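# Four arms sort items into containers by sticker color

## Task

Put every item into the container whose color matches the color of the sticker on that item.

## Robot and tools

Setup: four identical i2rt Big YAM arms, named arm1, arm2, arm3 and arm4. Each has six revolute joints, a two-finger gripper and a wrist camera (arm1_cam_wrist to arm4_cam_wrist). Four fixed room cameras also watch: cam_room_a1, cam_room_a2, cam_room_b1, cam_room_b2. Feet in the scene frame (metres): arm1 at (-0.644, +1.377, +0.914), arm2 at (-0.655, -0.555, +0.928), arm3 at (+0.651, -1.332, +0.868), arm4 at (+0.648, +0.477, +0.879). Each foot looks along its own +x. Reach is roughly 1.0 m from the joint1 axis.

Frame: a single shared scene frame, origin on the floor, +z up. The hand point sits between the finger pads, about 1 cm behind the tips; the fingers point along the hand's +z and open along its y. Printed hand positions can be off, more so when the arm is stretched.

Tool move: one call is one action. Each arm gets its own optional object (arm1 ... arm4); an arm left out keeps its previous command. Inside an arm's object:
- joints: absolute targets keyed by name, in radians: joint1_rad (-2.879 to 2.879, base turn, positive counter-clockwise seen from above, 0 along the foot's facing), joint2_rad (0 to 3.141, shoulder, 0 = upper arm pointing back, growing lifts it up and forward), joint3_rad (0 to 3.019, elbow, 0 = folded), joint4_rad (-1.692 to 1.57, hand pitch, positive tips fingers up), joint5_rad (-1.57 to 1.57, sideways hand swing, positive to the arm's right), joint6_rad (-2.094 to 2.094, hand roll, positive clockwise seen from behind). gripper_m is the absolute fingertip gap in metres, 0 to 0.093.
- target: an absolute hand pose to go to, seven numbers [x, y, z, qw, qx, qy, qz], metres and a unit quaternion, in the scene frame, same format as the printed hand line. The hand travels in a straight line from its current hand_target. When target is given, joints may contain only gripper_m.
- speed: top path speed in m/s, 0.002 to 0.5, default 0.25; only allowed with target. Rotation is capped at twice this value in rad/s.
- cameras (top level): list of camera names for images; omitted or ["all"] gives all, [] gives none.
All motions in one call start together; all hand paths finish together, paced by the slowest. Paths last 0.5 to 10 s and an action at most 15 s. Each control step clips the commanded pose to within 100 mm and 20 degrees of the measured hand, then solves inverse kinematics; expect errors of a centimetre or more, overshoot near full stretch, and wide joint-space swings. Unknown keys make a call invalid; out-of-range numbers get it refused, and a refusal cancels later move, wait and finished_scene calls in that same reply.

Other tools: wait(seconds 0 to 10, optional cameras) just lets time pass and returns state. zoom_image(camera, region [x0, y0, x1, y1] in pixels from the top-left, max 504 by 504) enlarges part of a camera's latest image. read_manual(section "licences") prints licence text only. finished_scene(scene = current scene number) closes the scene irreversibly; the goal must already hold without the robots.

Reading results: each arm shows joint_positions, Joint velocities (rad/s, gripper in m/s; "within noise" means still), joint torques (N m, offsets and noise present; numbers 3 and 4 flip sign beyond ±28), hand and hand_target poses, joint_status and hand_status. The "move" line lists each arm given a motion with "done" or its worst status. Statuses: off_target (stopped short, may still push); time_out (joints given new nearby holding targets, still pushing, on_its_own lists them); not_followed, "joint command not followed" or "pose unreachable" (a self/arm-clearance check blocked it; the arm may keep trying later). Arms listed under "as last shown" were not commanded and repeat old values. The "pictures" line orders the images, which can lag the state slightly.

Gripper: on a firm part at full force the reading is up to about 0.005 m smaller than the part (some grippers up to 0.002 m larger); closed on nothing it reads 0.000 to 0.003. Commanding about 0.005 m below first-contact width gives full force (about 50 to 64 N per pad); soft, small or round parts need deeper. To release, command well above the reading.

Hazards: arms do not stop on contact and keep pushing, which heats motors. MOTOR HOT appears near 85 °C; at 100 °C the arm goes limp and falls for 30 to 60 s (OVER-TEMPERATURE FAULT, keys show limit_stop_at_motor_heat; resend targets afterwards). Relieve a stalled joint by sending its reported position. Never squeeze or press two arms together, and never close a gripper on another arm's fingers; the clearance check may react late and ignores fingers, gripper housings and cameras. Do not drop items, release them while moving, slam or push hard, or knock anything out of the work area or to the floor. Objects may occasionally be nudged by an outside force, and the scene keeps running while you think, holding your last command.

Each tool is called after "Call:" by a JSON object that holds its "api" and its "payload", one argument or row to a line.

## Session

Call:
{"api": "move", "payload": {

}}

Scene clock: 0.00 s.
Joint torques (N m): no reading
Motor temperatures (°C): arm1=[21 23 27 23 21 21 21] | arm2=[23 24 26 22 22 20 23] | arm3=[24 23 24 23 24 23 23] | arm4=[22 22 23 22 24 21 24]
Heat: arm1: hottest joint3_rad 27 °C; arm2: hottest joint3_rad 26 °C; arm3: hottest joint1_rad 24 °C; arm4: hottest joint5_rad 24 °C.
Joint velocities: within noise
arm1.joint_positions: joint1_rad=-0.168 joint2_rad=+0.560 joint3_rad=+1.361 joint4_rad=-1.410 joint5_rad=+0.240 joint6_rad=+0.692 gripper_m=+0.09396
arm1.joint_status: not commanded
arm1.hand: x=-0.5745 y=+1.5715 z=+1.4388 quat_wxyz=(-0.303, +0.280, -0.837, -0.359) (m; scene frame)
arm1.hand_target: x=-0.5746 y=+1.5689 z=+1.4515 quat_wxyz=(-0.308, +0.276, -0.832, -0.370) (m; scene frame)
arm1.hand_status: not commanded
arm2.joint_positions: joint1_rad=+0.198 joint2_rad=+0.483 joint3_rad=+1.641 joint4_rad=-1.210 joint5_rad=-0.086 joint6_rad=-0.484 gripper_m=+0.09396
arm2.joint_status: not commanded
arm2.hand: x=-0.6069 y=-0.6635 z=+1.6316 quat_wxyz=(-0.468, -0.246, -0.683, +0.505) (m; scene frame)
arm2.hand_target: x=-0.6088 y=-0.6576 z=+1.6378 quat_wxyz=(-0.472, -0.244, -0.677, +0.510) (m; scene frame)
arm2.hand_status: not commanded
arm3.joint_positions: joint1_rad=+0.130 joint2_rad=+0.645 joint3_rad=+1.695 joint4_rad=-1.138 joint5_rad=+0.075 joint6_rad=+0.392 gripper_m=+0.09396
arm3.joint_status: not commanded
arm3.hand: x=+0.6386 y=-1.5165 z=+1.5921 quat_wxyz=(-0.552, -0.621, -0.389, +0.398) (m; scene frame)
arm3.hand_target: x=+0.6385 y=-1.5116 z=+1.6003 quat_wxyz=(-0.558, -0.615, -0.384, +0.402) (m; scene frame)
arm3.hand_status: not commanded
arm4.joint_positions: joint1_rad=+0.147 joint2_rad=+0.437 joint3_rad=+1.709 joint4_rad=-1.566 joint5_rad=+0.245 joint6_rad=+0.670 gripper_m=+0.09396
arm4.joint_status: not commanded
arm4.hand: x=+0.6820 y=+0.5376 z=+1.5262 quat_wxyz=(-0.292, +0.355, -0.719, -0.522) (m; scene frame)
arm4.hand_target: x=+0.6829 y=+0.5336 z=+1.5314 quat_wxyz=(-0.294, +0.352, -0.714, -0.529) (m; scene frame)
arm4.hand_status: not commanded
pictures: arm1_cam_wrist, arm2_cam_wrist, arm3_cam_wrist, arm4_cam_wrist, cam_room_a1, cam_room_a2, cam_room_b1, cam_room_b2
Images, in order (width x height): arm1_cam_wrist 672x504, arm2_cam_wrist 672x504, arm3_cam_wrist 672x504, arm4_cam_wrist 672x504, cam_room_a1 672x504, cam_room_a2 672x504, cam_room_b1 672x504, cam_room_b2 672x504.

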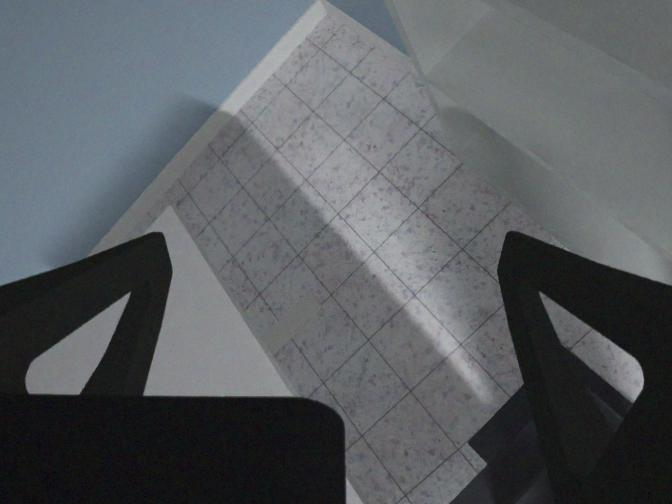

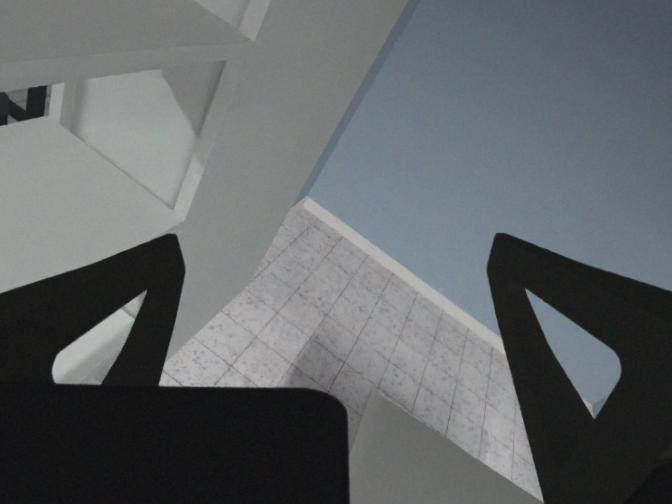

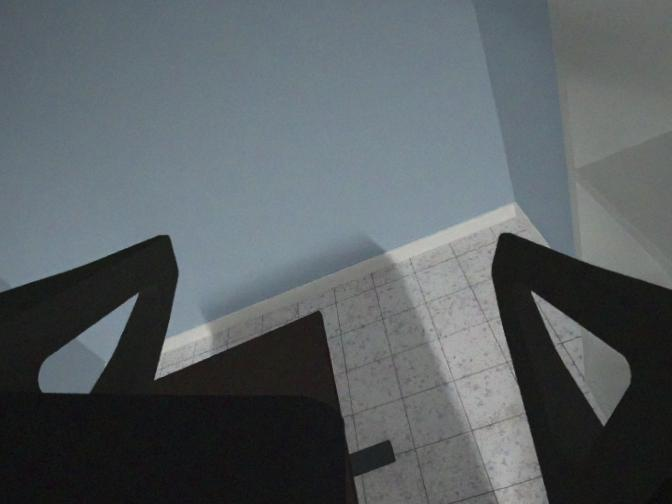

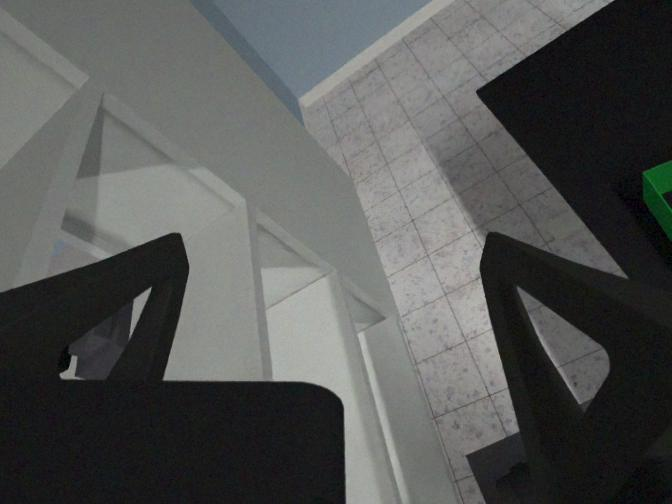

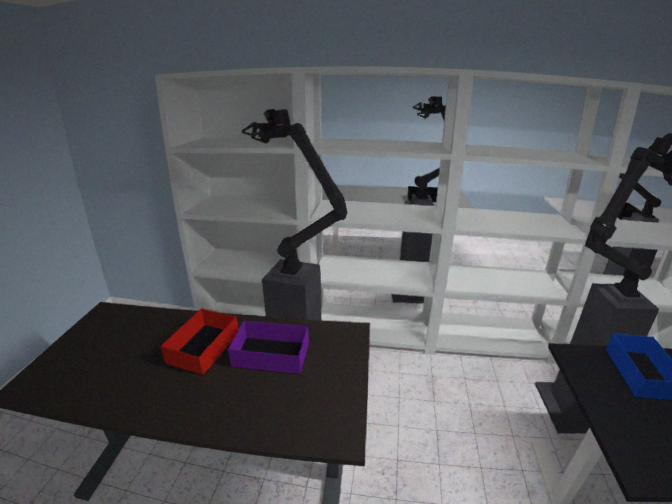

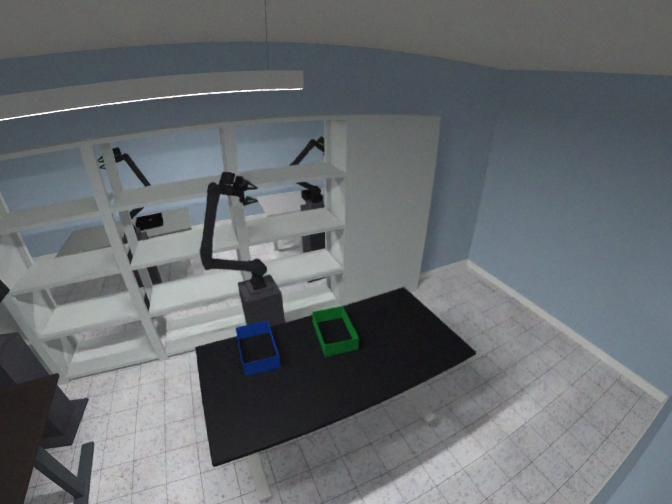

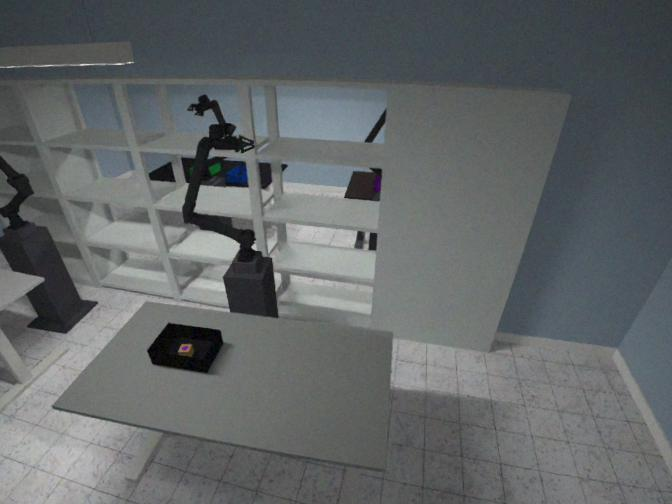

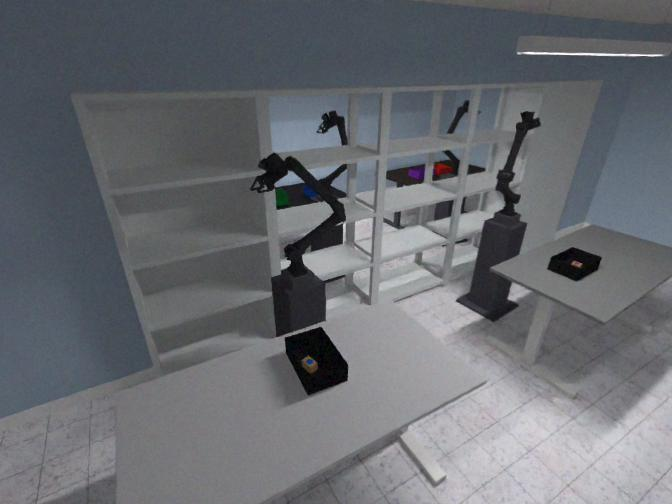

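Call:
{"api": "move", "payload": {
  "arm1": {"joints":{"joint1_rad":1.5,"joint2_rad":1.2,"joint3_rad":1.37,"joint4_rad":-1.05,"joint5_rad":0,"joint6_rad":0}},
  "arm2": {"joints":{"joint1_rad":-1.75,"joint2_rad":1.2,"joint3_rad":1.37,"joint4_rad":-1.05,"joint5_rad":0,"joint6_rad":0}},
  "arm3": {"joints":{"joint1_rad":1.65,"joint2_rad":1.2,"joint3_rad":1.44,"joint4_rad":-1.05,"joint5_rad":0,"joint6_rad":0}},
  "arm4": {"joints":{"joint1_rad":-1.7,"joint2_rad":1.2,"joint3_rad":1.44,"joint4_rad":-1.05,"joint5_rad":0,"joint6_rad":0}},
  "cameras": ["arm1_cam_wrist","arm2_cam_wrist","arm3_cam_wrist","arm4_cam_wrist"]
}}

Scene clock: 13.40 s.
Joint torques (N m): arm1=[-2.14 -7.59 13.16 2 0.1 -0.07] | arm2=[1.2 -11.99 12.75 2.35 -0.07 0.19] | arm3=[1.49 -9.58 11.45 1.57 0.13 -0.11] | arm4=[1.08 -11.16 11.22 1.4 0.07 -0.08]
Motor temperatures (°C): arm1=[21 23 29 23 21 21 21] | arm2=[23 24 27 22 22 20 23] | arm3=[24 23 25 23 24 23 23] | arm4=[22 22 24 22 24 21 24]
Heat: arm1: hottest joint3_rad 29 °C; arm2: hottest joint3_rad 27 °C; arm3: hottest joint3_rad 25 °C; arm4: hottest joint3_rad 24 °C.
move: arm1 done; arm2 done; arm3 done; arm4 done
Joint velocities: within noise
arm1.joint_positions: joint1_rad=+1.502 joint2_rad=+1.212 joint3_rad=+1.351 joint4_rad=-1.063 joint5_rad=-0.002 joint6_rad=+0.007 gripper_m=+0.09399
arm1.joint_status: all done
arm1.hand: x=-1.1169 y=+1.3766 z=+1.2872 quat_wxyz=(+0.001, +0.946, -0.003, -0.325) (m; scene frame)
arm1.hand_target: x=-1.1187 y=+1.3776 z=+1.3047 quat_wxyz=(-0.001, +0.938, +0.000, -0.346) (m; scene frame)
arm1.hand_status: not commanded
arm2.joint_positions: joint1_rad=-1.755 joint2_rad=+1.212 joint3_rad=+1.356 joint4_rad=-1.058 joint5_rad=+0.001 joint6_rad=-0.012 gripper_m=+0.09398
arm2.joint_status: all done
arm2.hand: x=-1.1351 y=-0.5237 z=+1.2965 quat_wxyz=(+0.015, -0.946, +0.026, +0.321) (m; scene frame)
arm2.hand_target: x=-1.1359 y=-0.5261 z=+1.3107 quat_wxyz=(+0.012, -0.941, +0.029, +0.338) (m; scene frame)
arm2.hand_status: not commanded
arm3.joint_positions: joint1_rad=+1.646 joint2_rad=+1.194 joint3_rad=+1.417 joint4_rad=-1.055 joint5_rad=-0.003 joint6_rad=+0.006 gripper_m=+0.09398
arm3.joint_status: all done
arm3.hand: x=+1.1338 y=-1.3479 z=+1.2787 quat_wxyz=(-0.362, -0.021, -0.932, +0.012) (m; scene frame)
arm3.hand_target: x=+1.1386 y=-1.3466 z=+1.2891 quat_wxyz=(-0.372, -0.017, -0.928, +0.014) (m; scene frame)
arm3.hand_status: not commanded
arm4.joint_positions: joint1_rad=-1.705 joint2_rad=+1.212 joint3_rad=+1.410 joint4_rad=-1.061 joint5_rad=+0.001 joint6_rad=+0.014 gripper_m=+0.09398
arm4.joint_status: all done
arm4.hand: x=+1.1351 y=+0.4401 z=+1.2744 quat_wxyz=(-0.345, -0.043, -0.938, +0.013) (m; scene frame)
arm4.hand_target: x=+1.1370 y=+0.4429 z=+1.2975 quat_wxyz=(-0.369, -0.033, -0.929, +0.015) (m; scene frame)
arm4.hand_status: not commanded
pictures: arm1_cam_wrist, arm2_cam_wrist, arm3_cam_wrist, arm4_cam_wrist
Images, in order (width x height): arm1_cam_wrist 672x504, arm2_cam_wrist 672x504, arm3_cam_wrist 672x504, arm4_cam_wrist 672x504.

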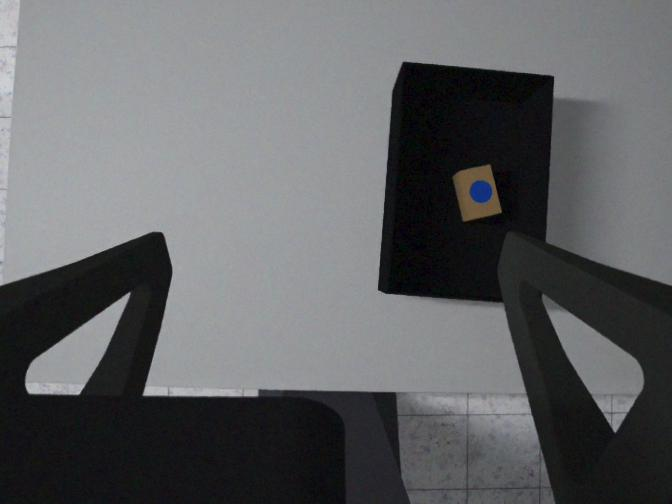

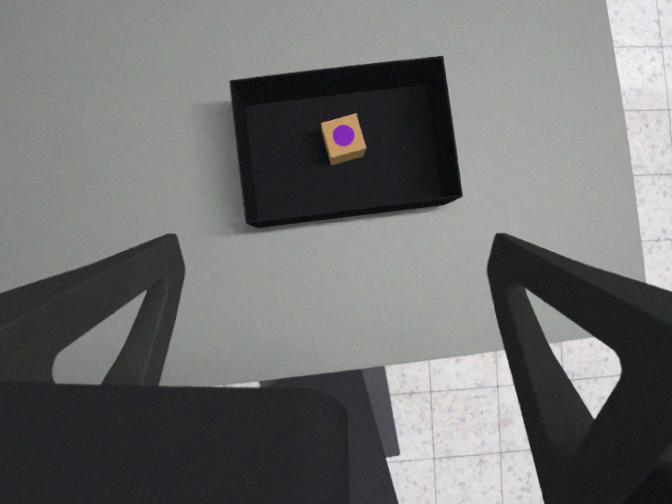

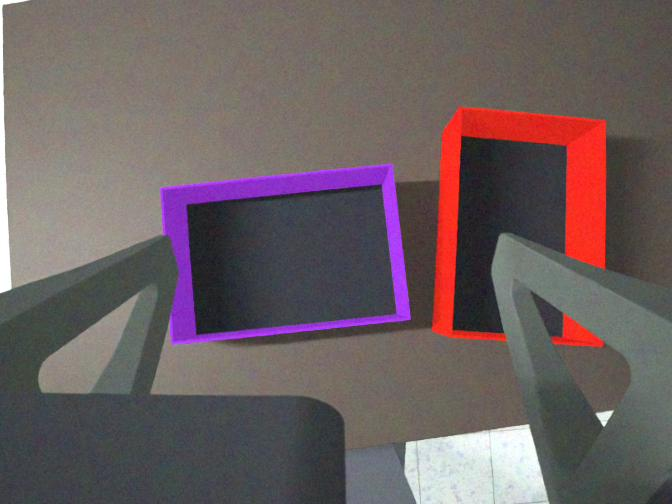

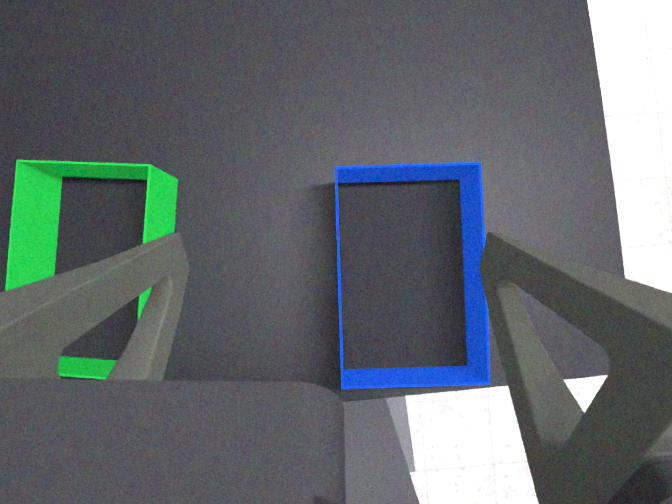

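Call:
{"api": "move", "payload": {
  "arm1": {"target":[-1.247,1.590,0.888,0,0.9919,0.1271,0]},
  "arm2": {"target":[-1.348,-0.499,0.888,0,0.9969,0.0785,0]},
  "arm3": {"joints":{"joint1_rad":-1.99,"joint2_rad":0.55,"joint3_rad":1.4,"joint4_rad":-0.9,"joint6_rad":1.55}},
  "arm4": {"joints":{"joint1_rad":0.91,"joint2_rad":0.55,"joint3_rad":1.4,"joint4_rad":-0.9,"joint6_rad":1.55}},
  "cameras": ["arm1_cam_wrist","arm2_cam_wrist"]
}}

Scene clock: 57.93 s.
Joint torques (N m): arm1=[-2.2 -19.25 13.53 0.01 0.03 -0.08] | arm2=[0.03 -24.53 13.91 0.05 0.11 -0.09] | arm3=[0.32 2.2 8.13 2.15 0 -0.07] | arm4=[1.14 3.37 7.32 1.87 0.13 0.09]
Motor temperatures (°C): arm1=[21 24 35 23 21 21 21] | arm2=[23 25 31 22 22 20 23] | arm3=[24 24 28 23 24 23 23] | arm4=[22 22 32 22 24 21 24]
Heat: arm1: hottest joint3_rad 35 °C; arm2: hottest joint3_rad 31 °C; arm3: hottest joint3_rad 28 °C; arm4: hottest joint3_rad 32 °C.
move: arm1 off_target; arm2 off_target; arm3 done; arm4 done
Joint velocities: within noise
arm1.joint_positions: joint1_rad=+1.169 joint2_rad=+2.230 joint3_rad=+1.677 joint4_rad=-1.083 joint5_rad=+0.002 joint6_rad=-0.584 gripper_m=+0.09399
arm1.joint_status: not commanded
arm1.hand: x=-1.2270 y=+1.5797 z=+0.8661 quat_wxyz=(+0.011, +0.992, +0.125, +0.022) (m; scene frame)
arm1.hand_target: x=-1.2459 y=+1.5897 z=+0.8887 quat_wxyz=(+0.000, +0.992, +0.127, +0.000) (m; scene frame)
arm1.hand_status: off_target (0.031 m and 2.8 deg from the pose sent, 0.471 m and 40.7 deg at the start)
arm2.joint_positions: joint1_rad=-1.760 joint2_rad=+2.346 joint3_rad=+1.932 joint4_rad=-1.176 joint5_rad=-0.007 joint6_rad=-0.223 gripper_m=+0.09398
arm2.joint_status: not commanded
arm2.hand: x=-1.3335 y=-0.5067 z=+0.8806 quat_wxyz=(-0.003, -0.997, -0.075, -0.010) (m; scene frame)
arm2.hand_target: x=-1.3474 y=-0.4991 z=+0.8883 quat_wxyz=(+0.000, -0.997, -0.078, +0.001) (m; scene frame)
arm2.hand_status: off_target (0.018 m and 1.3 deg from the pose sent, 0.461 m and 39.4 deg at the start)
arm3.joint_positions: joint1_rad=-1.979 joint2_rad=+0.556 joint3_rad=+1.392 joint4_rad=-0.908 joint5_rad=+0.001 joint6_rad=+1.542 gripper_m=+0.09400
arm3.joint_status: all done
arm3.hand: x=+0.4456 y=-1.2025 z=+1.5194 quat_wxyz=(-0.333, -0.371, +0.634, +0.591) (m; scene frame)
arm3.hand_target: x=+0.4511 y=-1.2026 z=+1.5265 quat_wxyz=(-0.335, -0.362, +0.631, +0.599) (m; scene frame)
arm3.hand_status: not commanded
arm4.joint_positions: joint1_rad=+0.906 joint2_rad=+0.549 joint3_rad=+1.395 joint4_rad=-0.911 joint5_rad=-0.001 joint6_rad=+1.536 gripper_m=+0.09401
arm4.joint_status: all done
arm4.hand: x=+0.4602 y=+0.6128 z=+1.5356 quat_wxyz=(+0.308, +0.347, -0.641, -0.611) (m; scene frame)
arm4.hand_target: x=+0.4601 y=+0.6120 z=+1.5407 quat_wxyz=(+0.316, +0.341, -0.638, -0.613) (m; scene frame)
arm4.hand_status: not commanded
pictures: arm1_cam_wrist, arm2_cam_wrist
Images, in order (width x height): arm1_cam_wrist 672x504, arm2_cam_wrist 672x504.

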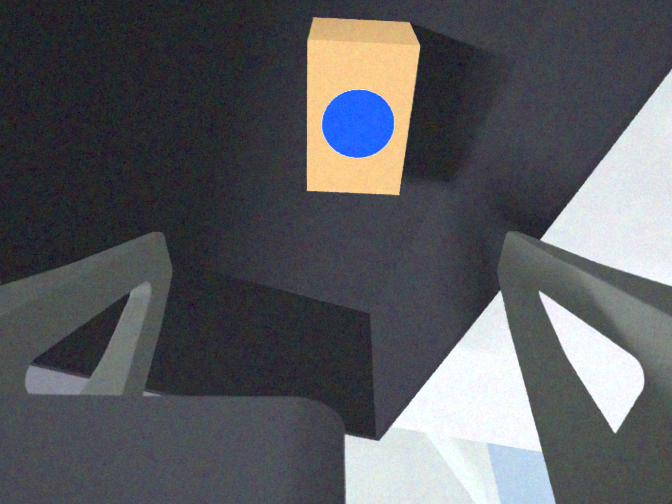

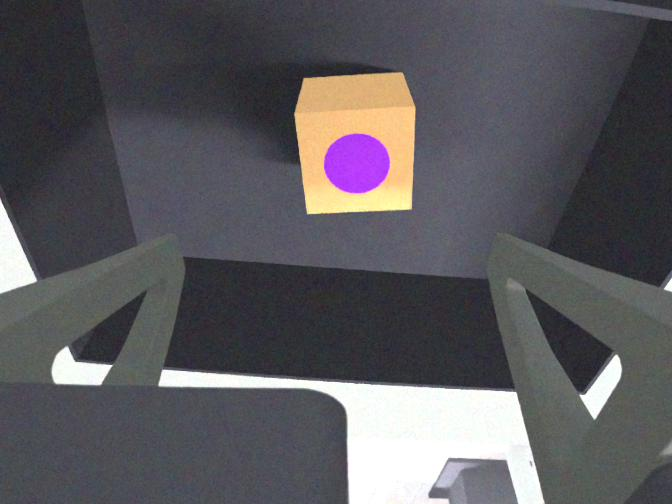

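Call:
{"api": "move", "payload": {
  "arm1": {"target":[-1.253,1.591,0.768,0,0.9941,0.1080,0],"speed":0.15},
  "arm2": {"target":[-1.335,-0.489,0.757,0,0.9951,0.0984,0],"speed":0.15},
  "arm3": {"target":[0.32,-1.133,1.17,0.3491,0.3491,-0.6149,-0.6149]},
  "arm4": {"target":[0.32,0.706,1.17,-0.3265,-0.3265,0.6272,0.6272]},
  "cameras": ["arm1_cam_wrist","arm2_cam_wrist","arm3_cam_wrist"]
}}

Scene clock: 80.00 s.
Joint torques (N m): arm1=[-2.32 -19.25 12.12 0.85 0.02 0.09] | arm2=[-0.09 -23.77 8.24 1.36 0.08 -0.08] | arm3=[1.55 -2.84 9.46 2.55 0.11 -0.08] | arm4=[1.26 -3.19 9.35 2.17 0.22 0.09]
Motor temperatures (°C): arm1=[21 24 36 23 21 21 21] | arm2=[23 26 35 22 22 20 23] | arm3=[24 24 29 23 24 23 23] | arm4=[22 22 31 22 24 21 24]
Heat: arm1: hottest joint3_rad 36 °C; arm2: hottest joint3_rad 35 °C; arm3: hottest joint3_rad 29 °C; arm4: hottest joint3_rad 31 °C.
move: arm1 off_target; arm2 off_target; arm3 done; arm4 off_target
Joint velocities: within noise
arm1.joint_positions: joint1_rad=+1.169 joint2_rad=+2.404 joint3_rad=+1.683 joint4_rad=-0.916 joint5_rad=+0.002 joint6_rad=-0.561 gripper_m=+0.09399
arm1.joint_status: not commanded
arm1.hand: x=-1.2305 y=+1.5806 z=+0.7615 quat_wxyz=(+0.011, +0.993, +0.114, +0.022) (m; scene frame)
arm1.hand_target: x=-1.2520 y=+1.5907 z=+0.7690 quat_wxyz=(+0.000, +0.994, +0.108, +0.000) (m; scene frame)
arm1.hand_status: off_target (0.026 m and 3.0 deg from the pose sent, 0.102 m and 3.4 deg at the start)
arm2.joint_positions: joint1_rad=-1.775 joint2_rad=+2.489 joint3_rad=+1.918 joint4_rad=-0.974 joint5_rad=-0.006 joint6_rad=-0.278 gripper_m=+0.09398
arm2.joint_status: not commanded
arm2.hand: x=-1.3440 y=-0.4955 z=+0.7813 quat_wxyz=(+0.001, -0.995, -0.096, +0.012) (m; scene frame)
arm2.hand_target: x=-1.3343 y=-0.4893 z=+0.7576 quat_wxyz=(+0.000, -0.995, -0.098, +0.000) (m; scene frame)
arm2.hand_status: off_target (0.027 m and 1.5 deg from the pose sent, 0.125 m and 3.0 deg at the start)
arm3.joint_positions: joint1_rad=-1.979 joint2_rad=+0.705 joint3_rad=+0.373 joint4_rad=+0.316 joint5_rad=+0.011 joint6_rad=+1.552 gripper_m=+0.09400
arm3.joint_status: not commanded
arm3.hand: x=+0.3198 y=-1.1315 z=+1.1634 quat_wxyz=(-0.342, -0.355, +0.621, +0.609) (m; scene frame)
arm3.hand_target: x=+0.3201 y=-1.1329 z=+1.1700 quat_wxyz=(-0.349, -0.349, +0.615, +0.615) (m; scene frame)
arm3.hand_status: done (0.007 m and 1.4 deg from the pose sent, 0.378 m and 4.7 deg at the start)
arm4.joint_positions: joint1_rad=+0.908 joint2_rad=+0.804 joint3_rad=+0.363 joint4_rad=+0.407 joint5_rad=+0.008 joint6_rad=+1.551 gripper_m=+0.09401
arm4.joint_status: not commanded
arm4.hand: x=+0.3220 y=+0.7073 z=+1.1590 quat_wxyz=(+0.316, +0.335, -0.635, -0.620) (m; scene frame)
arm4.hand_target: x=+0.3202 y=+0.7059 z=+1.1700 quat_wxyz=(+0.327, +0.327, -0.627, -0.627) (m; scene frame)
arm4.hand_status: off_target (0.011 m and 2.0 deg from the pose sent, 0.402 m and 4.0 deg at the start)
pictures: arm1_cam_wrist, arm2_cam_wrist, arm3_cam_wrist
Images, in order (width x height): arm1_cam_wrist 672x504, arm2_cam_wrist 672x504, arm3_cam_wrist 672x504.

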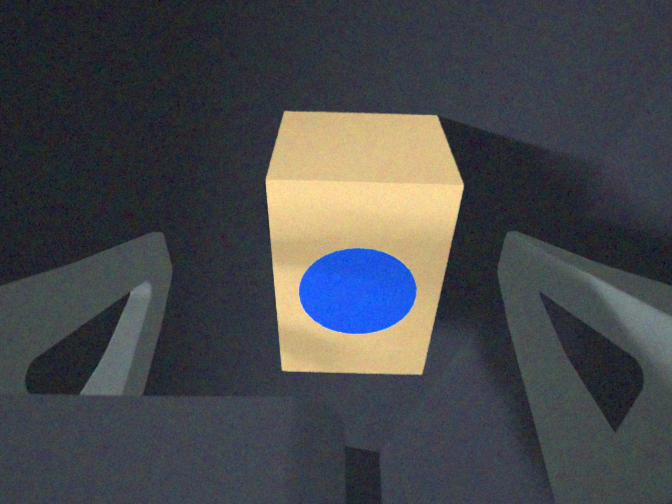

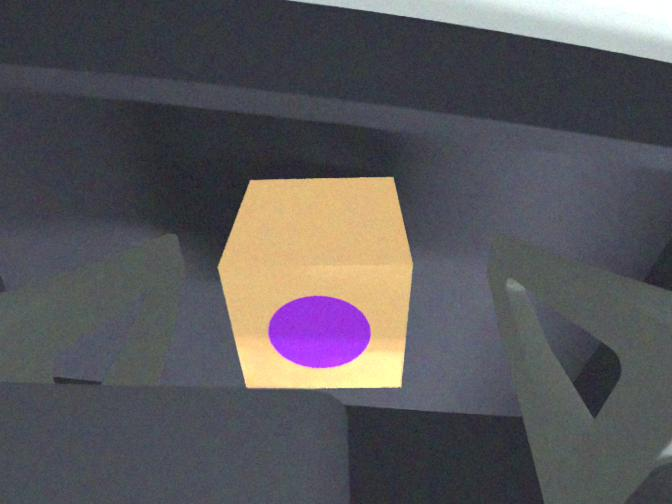

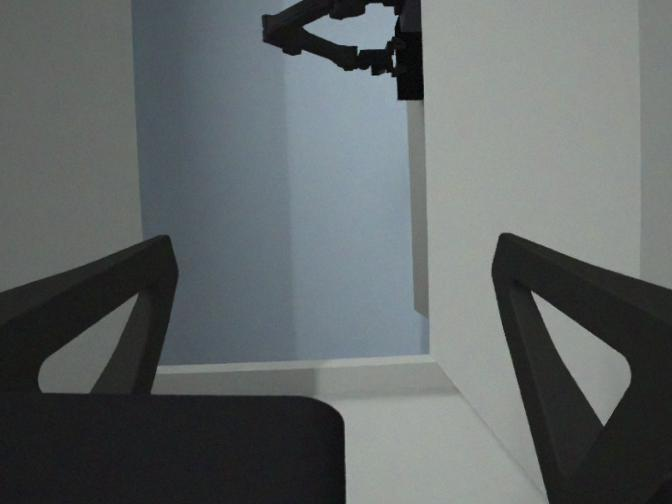

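Call:
{"api": "move", "payload": {
  "arm1": {"joints":{"gripper_m":0.036}},
  "arm2": {"target":[-1.316,-0.488,0.742,0,0.9951,0.0984,0],"speed":0.12},
  "cameras": ["arm1_cam_wrist","arm2_cam_wrist"]
}}

Scene clock: 85.97 s.
Joint torques (N m): arm1=[-1.44 -18.2 12.05 0.85 -0.04 0.13] | arm2=[-0.03 -24.41 7.64 1.25 0.08 -0.08] | arm3=[1.55 -2.78 9.44 2.55 0.11 -0.08] | arm4=[1.44 -3.43 9.47 2.07 0.2 0.09]
Motor temperatures (°C): arm1=[21 25 35 23 21 21 21] | arm2=[23 26 34 22 22 20 23] | arm3=[24 23 29 23 24 23 23] | arm4=[22 22 31 22 24 21 24]
Heat: arm1: hottest joint3_rad 35 °C; arm2: hottest joint3_rad 34 °C; arm3: hottest joint3_rad 29 °C; arm4: hottest joint3_rad 31 °C.
move: arm1 off_target; arm2 off_target
Joint velocities: within noise
arm1.joint_positions: joint1_rad=+1.169 joint2_rad=+2.404 joint3_rad=+1.684 joint4_rad=-0.915 joint5_rad=+0.002 joint6_rad=-0.561 gripper_m=+0.04237
arm1.joint_status: gripper_m off_target (ended at +0.04240, target +0.03600)
arm1.hand: x=-1.2310 y=+1.5808 z=+0.7616 quat_wxyz=(+0.011, +0.993, +0.114, +0.022) (m; scene frame)
arm1.hand_target: x=-1.2521 y=+1.5907 z=+0.7690 quat_wxyz=(+0.000, +0.994, +0.108, +0.000) (m; scene frame)
arm1.hand_status: not commanded
arm2.joint_positions: joint1_rad=-1.779 joint2_rad=+2.489 joint3_rad=+1.836 joint4_rad=-0.905 joint5_rad=-0.006 joint6_rad=-0.282 gripper_m=+0.09398
arm2.joint_status: not commanded
arm2.hand: x=-1.3222 y=-0.4942 z=+0.7554 quat_wxyz=(-0.001, -0.995, -0.095, +0.005) (m; scene frame)
arm2.hand_target: x=-1.3158 y=-0.4882 z=+0.7422 quat_wxyz=(+0.000, -0.995, -0.098, +0.000) (m; scene frame)
arm2.hand_status: off_target (0.016 m and 0.7 deg from the pose sent, 0.049 m and 1.5 deg at the start)
arm3.joint_positions: joint1_rad=-1.979 joint2_rad=+0.705 joint3_rad=+0.373 joint4_rad=+0.317 joint5_rad=+0.011 joint6_rad=+1.552 gripper_m=+0.09400
arm3.joint_status: not commanded
arm3.hand: x=+0.3198 y=-1.1315 z=+1.1636 quat_wxyz=(-0.342, -0.355, +0.621, +0.609) (m; scene frame)
arm3.hand_target: x=+0.3200 y=-1.1330 z=+1.1701 quat_wxyz=(-0.349, -0.349, +0.615, +0.615) (m; scene frame)
arm3.hand_status: not commanded
arm4: as last shown
arm4.hand: x=+0.3220 y=+0.7073 z=+1.1591 quat_wxyz=(+0.316, +0.335, -0.635, -0.620) (m; scene frame)
pictures: arm1_cam_wrist, arm2_cam_wrist
Images, in order (width x height): arm1_cam_wrist 672x504, arm2_cam_wrist 672x504.

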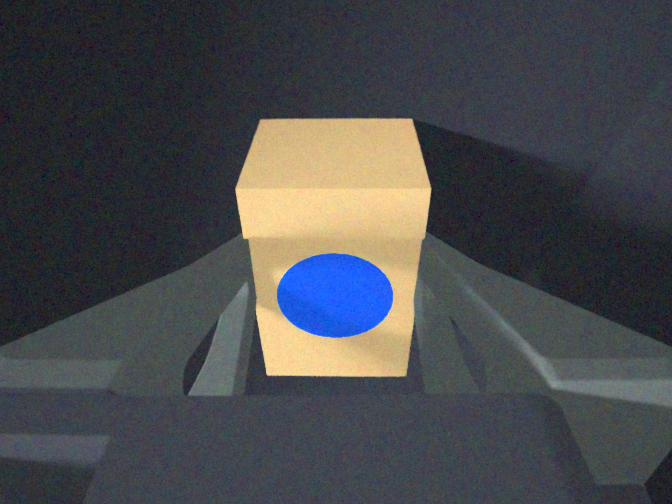

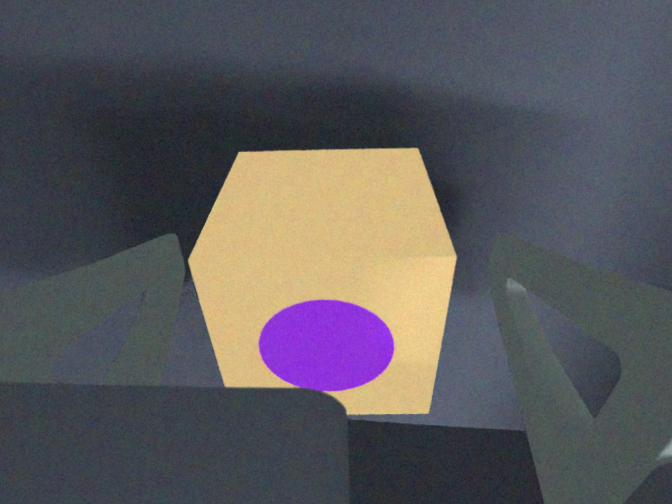

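Call:
{"api": "move", "payload": {
  "arm2": {"joints":{"gripper_m":0.045}},
  "cameras": ["arm2_cam_wrist"]
}}

Scene clock: 91.77 s.
Joint torques (N m): arm1=[-1.96 -18.96 12.12 0.87 0 0.12] | arm2=[-0.03 -24.47 7.65 1.28 0.06 -0.08] | arm3=[1.55 -3.02 9.47 2.56 0.1 -0.07] | arm4=[1.85 -3.43 9.43 2.17 0.21 0.11]
Motor temperatures (°C): arm1=[21 25 35 23 21 21 21] | arm2=[23 27 33 22 22 20 23] | arm3=[24 23 29 23 24 23 23] | arm4=[22 22 31 22 24 21 24]
Heat: arm1: hottest joint3_rad 35 °C; arm2: hottest joint3_rad 33 °C; arm3: hottest joint3_rad 29 °C; arm4: hottest joint3_rad 31 °C.
move: arm2 off_target
Joint velocities: within noise
arm1, arm3, arm4: as last shown
arm2.joint_positions: joint1_rad=-1.779 joint2_rad=+2.489 joint3_rad=+1.836 joint4_rad=-0.905 joint5_rad=-0.006 joint6_rad=-0.283 gripper_m=+0.05273
arm2.joint_status: gripper_m off_target (ended at +0.05277, target +0.04500)
arm2.hand: x=-1.3223 y=-0.4942 z=+0.7554 quat_wxyz=(+0.000, -0.995, -0.096, +0.006) (m; scene frame)
arm2.hand_target: x=-1.3158 y=-0.4882 z=+0.7422 quat_wxyz=(+0.000, -0.995, -0.098, +0.000) (m; scene frame)
arm2.hand_status: not commanded
arm4.joint_positions: joint1_rad=+0.908 joint2_rad=+0.804 joint3_rad=+0.363 joint4_rad=+0.407 joint5_rad=+0.008 joint6_rad=+1.552 gripper_m=+0.09401
arm4.hand_target: x=+0.3201 y=+0.7059 z=+1.1700 quat_wxyz=(+0.327, +0.327, -0.627, -0.627) (m; scene frame)
pictures: arm2_cam_wrist
Images, in order (width x height): arm2_cam_wrist 672x504.

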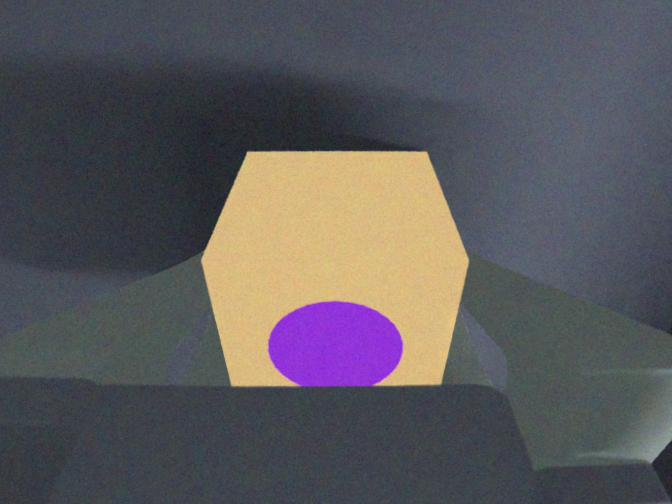

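Call:
{"api": "move", "payload": {
  "arm1": {"target":[-1.245,1.589,0.95,0,0.9941,0.1080,0]},
  "arm2": {"target":[-1.31,-0.490,0.95,0,0.9951,0.0984,0]},
  "cameras": []
}}

Call:
{"api": "move", "payload": {
  "arm1": {"joints":{"joint1_rad":-2.25,"joint2_rad":0.55,"joint3_rad":1.4,"joint4_rad":-0.9,"joint6_rad":0}},
  "arm2": {"joints":{"joint1_rad":0.92,"joint2_rad":0.55,"joint3_rad":1.4,"joint4_rad":-0.9,"joint6_rad":0}},
  "cameras": ["arm1_cam_wrist","arm2_cam_wrist"]
}}

Scene clock: 102.67 s.
Joint torques (N m): arm1=[-2.32 -19.78 13.86 -0.02 -0.02 0.12] | arm2=[0.03 -24.35 13.55 0.1 0.08 -0.05] | arm3=[1.49 -2.78 9.46 2.59 0.11 -0.07] | arm4=[1.55 -3.72 9.28 2.29 0.22 0.11]
Motor temperatures (°C): arm1=[21 25 34 23 21 21 22] | arm2=[23 27 32 22 22 20 23] | arm3=[24 23 29 23 24 23 23] | arm4=[22 22 31 22 24 21 24]
Heat: arm1: hottest joint3_rad 34 °C; arm2: hottest joint3_rad 32 °C; arm3: hottest joint3_rad 29 °C; arm4: hottest joint3_rad 31 °C.
move: arm1 off_target; arm2 off_target
Joint velocities: within noise
arm1.joint_positions: joint1_rad=+1.169 joint2_rad=+2.160 joint3_rad=+1.723 joint4_rad=-1.202 joint5_rad=+0.002 joint6_rad=-0.561 gripper_m=+0.04237
arm1.joint_status: not commanded
arm1.hand: x=-1.2276 y=+1.5801 z=+0.9243 quat_wxyz=(+0.011, +0.993, +0.114, +0.023) (m; scene frame)
arm1.hand_target: x=-1.2439 y=+1.5886 z=+0.9503 quat_wxyz=(+0.000, +0.994, +0.108, +0.000) (m; scene frame)
arm1.hand_status: off_target (0.032 m and 3.1 deg from the pose sent, 0.189 m and 2.9 deg at the start)
arm2.joint_positions: joint1_rad=-1.779 joint2_rad=+2.192 joint3_rad=+1.798 joint4_rad=-1.209 joint5_rad=-0.006 joint6_rad=-0.283 gripper_m=+0.05273
arm2.joint_status: not commanded
arm2.hand: x=-1.2948 y=-0.4973 z=+0.9340 quat_wxyz=(-0.004, -0.995, -0.096, -0.016) (m; scene frame)
arm2.hand_target: x=-1.3091 y=-0.4901 z=+0.9502 quat_wxyz=(+0.000, -0.995, -0.098, +0.000) (m; scene frame)
arm2.hand_status: off_target (0.023 m and 1.9 deg from the pose sent, 0.195 m and 0.7 deg at the start)
arm3, arm4: as last shown
pictures: none
No camera images: "cameras" was empty.

Scene clock: 105.13 s.
Joint torques (N m): arm1=[-2.32 5.48 8.81 1.94 -0.11 0.1] | arm2=[1.2 2.73 8.01 2.45 0.16 0.22] | arm3=[1.67 -2.9 9.43 2.54 0.11 -0.07] | arm4=[1.49 -3.25 9.33 2.24 0.22 0.07]
Motor temperatures (°C): arm1=[21 25 34 23 21 21 22] | arm2=[23 27 32 22 22 20 23] | arm3=[24 23 29 23 24 23 23] | arm4=[22 22 31 22 24 21 24]
Heat: arm1: hottest joint3_rad 34 °C; arm2: hottest joint3_rad 32 °C; arm3: hottest joint3_rad 29 °C; arm4: hottest joint3_rad 31 °C.
move: arm1 done; arm2 done
Joint velocities: within noise
arm1.joint_positions: joint1_rad=-2.243 joint2_rad=+0.541 joint3_rad=+1.397 joint4_rad=-0.900 joint5_rad=+0.004 joint6_rad=-0.006 gripper_m=+0.04243
arm1.joint_status: all done
arm1.hand: x=-0.4460 y=+1.2449 z=+1.5718 quat_wxyz=(-0.653, -0.214, -0.696, +0.209) (m; scene frame)
arm1.hand_target: x=-0.4436 y=+1.2417 z=+1.5715 quat_wxyz=(-0.651, -0.218, -0.696, +0.209) (m; scene frame)
arm1.hand_status: not commanded
arm2.joint_positions: joint1_rad=+0.915 joint2_rad=+0.544 joint3_rad=+1.408 joint4_rad=-0.898 joint5_rad=-0.007 joint6_rad=-0.015 gripper_m=+0.05280
arm2.joint_status: all done
arm2.hand: x=-0.4611 y=-0.6733 z=+1.5949 quat_wxyz=(-0.670, -0.185, -0.695, +0.187) (m; scene frame)
arm2.hand_target: x=-0.4565 y=-0.6755 z=+1.5893 quat_wxyz=(-0.666, -0.191, -0.699, +0.180) (m; scene frame)
arm2.hand_status: not commanded
arm3, arm4: as last shown
pictures: arm1_cam_wrist, arm2_cam_wrist
Images, in order (width x height): arm1_cam_wrist 672x504, arm2_cam_wrist 672x504.

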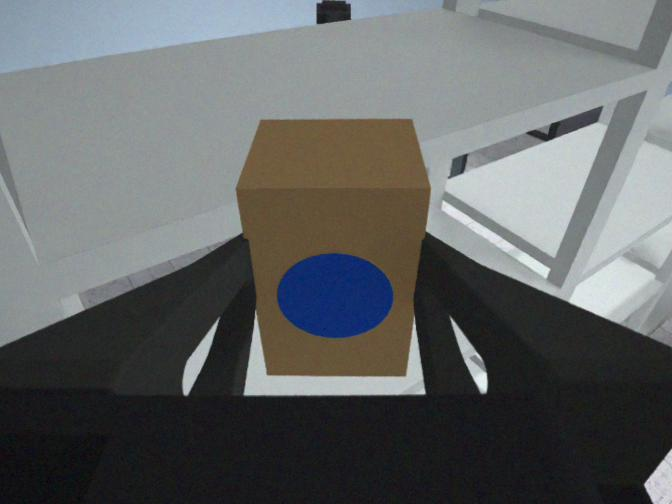

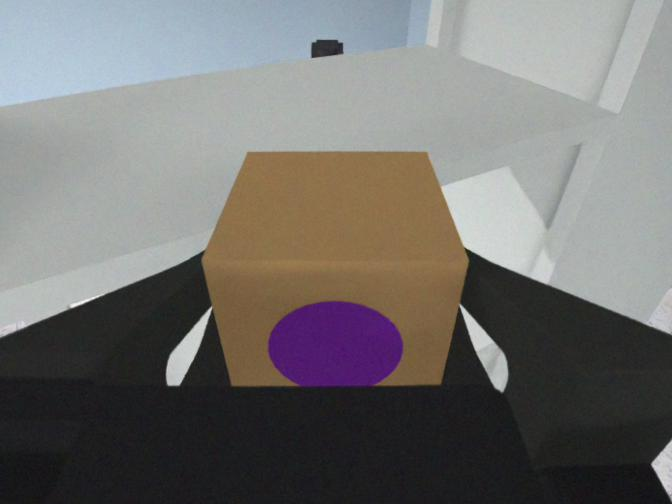

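Call:
{"api": "move", "payload": {
  "arm1": {"target":[-0.30,1.136,1.19,0.6744,0.2126,0.6744,-0.2126]},
  "arm2": {"target":[-0.293,-0.768,1.18,0.6822,0.186,0.6822,-0.186]},
  "cameras": []
}}

Call:
{"api": "move", "payload": {
  "arm1": {"target":[0.0,0.926,1.205,0.6744,0.2126,0.6744,-0.2126]},
  "arm2": {"target":[0.0,-0.943,1.185,0.6822,0.186,0.6822,-0.186]},
  "arm3": {"target":[0.10,-1.005,1.20,0.3509,0.3509,-0.6139,-0.6139]},
  "arm4": {"target":[0.095,0.860,1.20,-0.3265,-0.3265,0.6272,0.6272]},
  "cameras": ["arm1_cam_wrist","arm2_cam_wrist","arm3_cam_wrist","arm4_cam_wrist"]
}}

Scene clock: 116.83 s.
Joint torques (N m): arm1=[-2.73 -2.2 11.48 2.8 -0.03 0.11] | arm2=[1.55 -6.18 9.8 3.71 0.16 0.19] | arm3=[1.44 -2.84 9.47 2.58 0.11 -0.08] | arm4=[1.08 -3.72 9.28 2.06 0.2 0.05]
Motor temperatures (°C): arm1=[21 25 34 23 21 21 22] | arm2=[23 27 32 22 22 20 24] | arm3=[24 23 29 23 24 23 23] | arm4=[22 22 31 22 24 21 24]
Heat: arm1: hottest joint3_rad 34 °C; arm2: hottest joint3_rad 32 °C; arm3: hottest joint3_rad 29 °C; arm4: hottest joint3_rad 31 °C.
move: arm1 off_target; arm2 done
Joint velocities: within noise
arm1.joint_positions: joint1_rad=-2.247 joint2_rad=+0.906 joint3_rad=+0.366 joint4_rad=+0.510 joint5_rad=-0.006 joint6_rad=-0.002 gripper_m=+0.04243
arm1.joint_status: not commanded
arm1.hand: x=-0.2984 y=+1.1401 z=+1.1744 quat_wxyz=(-0.659, -0.211, -0.691, +0.208) (m; scene frame)
arm1.hand_target: x=-0.3001 y=+1.1362 z=+1.1899 quat_wxyz=(-0.674, -0.212, -0.675, +0.213) (m; scene frame)
arm1.hand_status: off_target (0.016 m and 2.7 deg from the pose sent, 0.423 m and 3.5 deg at the start)
arm2.joint_positions: joint1_rad=+0.919 joint2_rad=+0.995 joint3_rad=+0.340 joint4_rad=+0.625 joint5_rad=+0.003 joint6_rad=-0.015 gripper_m=+0.05280
arm2.joint_status: not commanded
arm2.hand: x=-0.2936 y=-0.7718 z=+1.1732 quat_wxyz=(-0.670, -0.187, -0.693, +0.189) (m; scene frame)
arm2.hand_target: x=-0.2930 y=-0.7680 z=+1.1800 quat_wxyz=(-0.682, -0.186, -0.682, +0.186) (m; scene frame)
arm2.hand_status: done (0.008 m and 1.8 deg from the pose sent, 0.457 m and 2.1 deg at the start)
arm3, arm4: as last shown
arm4.hand: x=+0.3221 y=+0.7073 z=+1.1591 quat_wxyz=(+0.316, +0.335, -0.635, -0.620) (m; scene frame)
arm4.hand_target: x=+0.3202 y=+0.7059 z=+1.1700 quat_wxyz=(+0.327, +0.327, -0.627, -0.627) (m; scene frame)
pictures: none
No camera images: "cameras" was empty.

Scene clock: 118.93 s.
Joint torques (N m): arm1=[-2.78 -15.91 16.36 1.55 0.05 0.11] | arm2=[0.97 -18.37 15.05 2.1 -0.17 0.18] | arm3=[1.44 -13.1 12.89 1.58 -0.08 -0.07] | arm4=[1.61 -13.8 11.64 1.1 0.19 0.09]
Motor temperatures (°C): arm1=[21 25 34 23 21 21 22] | arm2=[23 27 32 22 22 20 24] | arm3=[24 23 29 23 24 23 23] | arm4=[22 22 32 22 24 21 24]
Heat: arm1: hottest joint3_rad 34 °C; arm2: hottest joint3_rad 32 °C; arm3: hottest joint3_rad 29 °C; arm4: hottest joint3_rad 32 °C.
move: arm1 off_target; arm2 off_target; arm3 off_target; arm4 off_target
Joint velocities: within noise
arm1.joint_positions: joint1_rad=-2.247 joint2_rad=+1.854 joint3_rad=+1.316 joint4_rad=+0.500 joint5_rad=-0.005 joint6_rad=-0.002 gripper_m=+0.04243
arm1.joint_status: not commanded
arm1.hand: x=-0.0098 y=+0.9394 z=+1.1729 quat_wxyz=(-0.657, -0.212, -0.694, +0.207) (m; scene frame)
arm1.hand_target: x=-0.0024 y=+0.9278 z=+1.2051 quat_wxyz=(-0.675, -0.212, -0.674, +0.213) (m; scene frame)
arm1.hand_status: off_target (0.036 m and 3.1 deg from the pose sent, 0.369 m and 2.7 deg at the start)
arm2.joint_positions: joint1_rad=+0.919 joint2_rad=+1.850 joint3_rad=+1.211 joint4_rad=+0.611 joint5_rad=+0.003 joint6_rad=-0.015 gripper_m=+0.05280
arm2.joint_status: not commanded
arm2.hand: x=-0.0161 y=-0.9364 z=+1.1688 quat_wxyz=(-0.671, -0.187, -0.692, +0.189) (m; scene frame)
arm2.hand_target: x=-0.0015 y=-0.9419 z=+1.1853 quat_wxyz=(-0.682, -0.186, -0.682, +0.186) (m; scene frame)
arm2.hand_status: off_target (0.024 m and 1.8 deg from the pose sent, 0.340 m and 1.9 deg at the start)
arm3.joint_positions: joint1_rad=-1.979 joint2_rad=+1.466 joint3_rad=+0.937 joint4_rad=+0.500 joint5_rad=+0.007 joint6_rad=+1.552 gripper_m=+0.09400
arm3.joint_status: not commanded
arm3.hand: x=+0.1114 y=-1.0102 z=+1.1771 quat_wxyz=(-0.341, -0.358, +0.624, +0.605) (m; scene frame)
arm3.hand_target: x=+0.1014 y=-1.0057 z=+1.1999 quat_wxyz=(-0.351, -0.351, +0.614, +0.614) (m; scene frame)
arm3.hand_status: off_target (0.026 m and 2.1 deg from the pose sent, 0.256 m and 1.5 deg at the start)
arm4.joint_positions: joint1_rad=+0.909 joint2_rad=+1.564 joint3_rad=+1.019 joint4_rad=+0.525 joint5_rad=+0.008 joint6_rad=+1.552 gripper_m=+0.09401
arm4.joint_status: not commanded
arm4.hand: x=+0.1079 y=+0.8557 z=+1.1869 quat_wxyz=(+0.318, +0.333, -0.631, -0.624) (m; scene frame)
arm4.hand_target: x=+0.0959 y=+0.8594 z=+1.1999 quat_wxyz=(+0.326, +0.327, -0.627, -0.627) (m; scene frame)
arm4.hand_status: off_target (0.019 m and 1.3 deg from the pose sent, 0.277 m and 2.0 deg at the start)
pictures: arm1_cam_wrist, arm2_cam_wrist, arm3_cam_wrist, arm4_cam_wrist
Images, in order (width x height): arm1_cam_wrist 672x504, arm2_cam_wrist 672x504, arm3_cam_wrist 672x504, arm4_cam_wrist 672x504.

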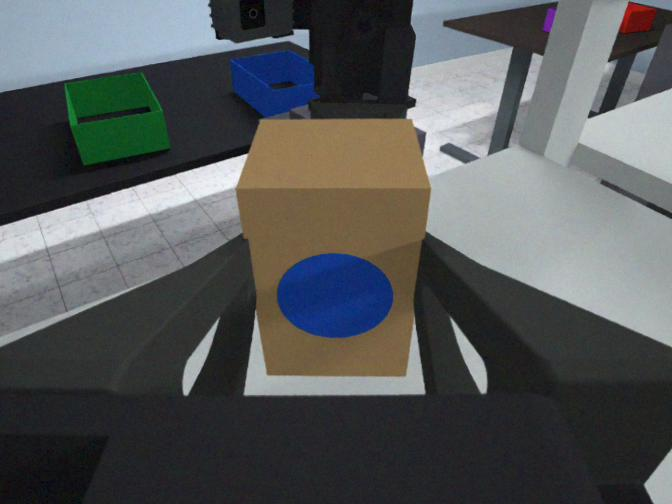

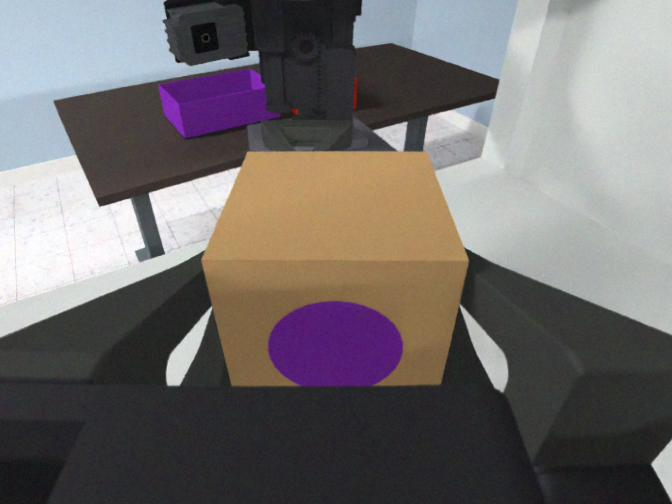

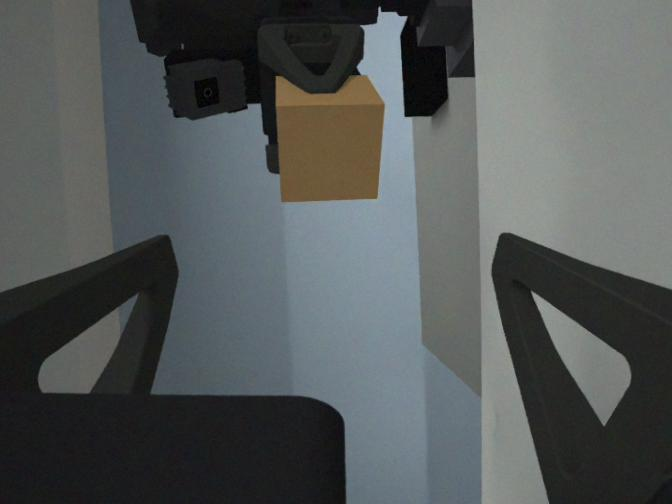

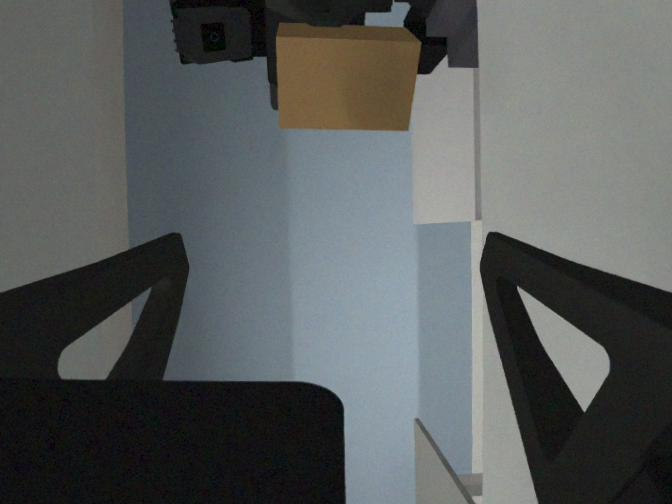

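Call:
{"api": "move", "payload": {
  "arm3": {"target":[0.014,-0.973,1.190,0.3509,0.3509,-0.6139,-0.6139]},
  "arm4": {"target":[0.032,0.927,1.184,-0.3265,-0.3265,0.6272,0.6272]},
  "cameras": ["arm3_cam_wrist","arm4_cam_wrist"]
}}

Scene clock: 148.57 s.
Joint torques (N m): arm1=[-1.9 -16.09 16.36 1.5 0.06 0.11] | arm2=[1.03 -18.43 15.04 2.1 -0.18 0.18] | arm3=[2.2 -18.55 13.08 1.66 0.11 -0.07] | arm4=[0.67 -19.08 12.05 1.29 -0.05 0.08]
Motor temperatures (°C): arm1=[21 27 39 23 21 21 22] | arm2=[23 27 33 22 22 20 24] | arm3=[24 24 33 23 24 23 23] | arm4=[22 23 33 22 24 21 24]
Heat: arm1: hottest joint3_rad 39 °C; arm2: hottest joint3_rad 33 °C; arm3: hottest joint3_rad 33 °C; arm4: hottest joint3_rad 33 °C.
move: arm3 off_target; arm4 off_target
Joint velocities: within noise
arm1, arm2: as last shown
arm3.joint_positions: joint1_rad=-1.961 joint2_rad=+1.703 joint3_rad=+1.187 joint4_rad=+0.475 joint5_rad=+0.030 joint6_rad=+1.553 gripper_m=+0.09400
arm3.joint_status: not commanded
arm3.hand: x=+0.0278 y=-0.9720 z=+1.1603 quat_wxyz=(-0.337, -0.359, +0.629, +0.602) (m; scene frame)
arm3.hand_target: x=+0.0158 y=-0.9739 z=+1.1900 quat_wxyz=(-0.351, -0.351, +0.614, +0.614) (m; scene frame)
arm3.hand_status: off_target (0.033 m and 2.9 deg from the pose sent, 0.105 m and 2.1 deg at the start)
arm4.joint_positions: joint1_rad=+0.885 joint2_rad=+1.801 joint3_rad=+1.274 joint4_rad=+0.493 joint5_rad=-0.019 joint6_rad=+1.552 gripper_m=+0.09401
arm4.joint_status: not commanded
arm4.hand: x=+0.0411 y=+0.9181 z=+1.1639 quat_wxyz=(+0.317, +0.336, -0.635, -0.619) (m; scene frame)
arm4.hand_target: x=+0.0332 y=+0.9260 z=+1.1839 quat_wxyz=(+0.327, +0.327, -0.627, -0.627) (m; scene frame)
arm4.hand_status: off_target (0.024 m and 2.0 deg from the pose sent, 0.104 m and 1.3 deg at the start)
pictures: arm3_cam_wrist, arm4_cam_wrist
Images, in order (width x height): arm3_cam_wrist 672x504, arm4_cam_wrist 672x504.

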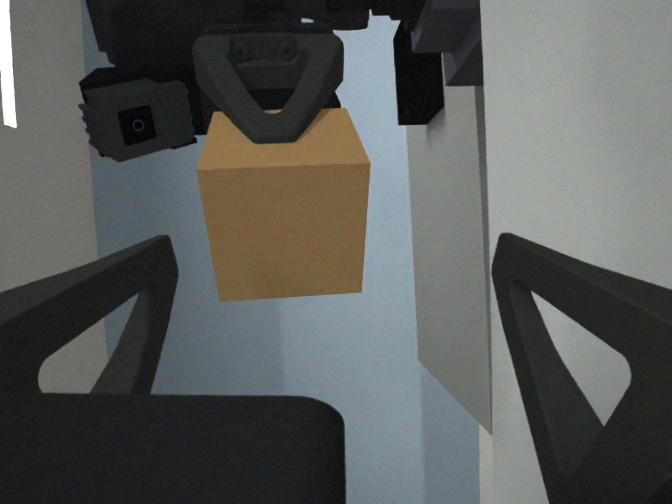

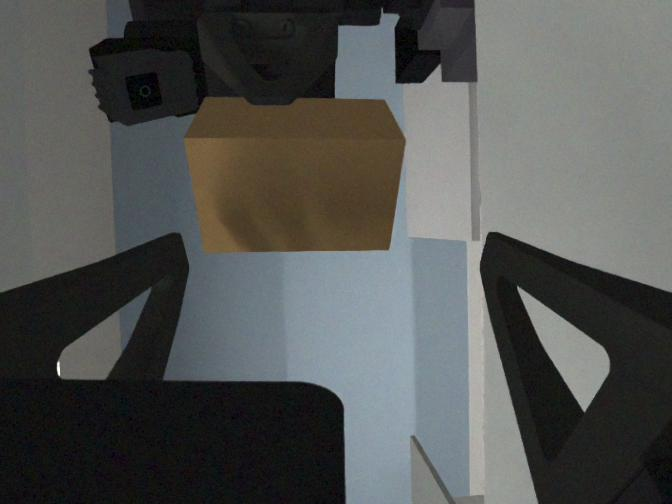

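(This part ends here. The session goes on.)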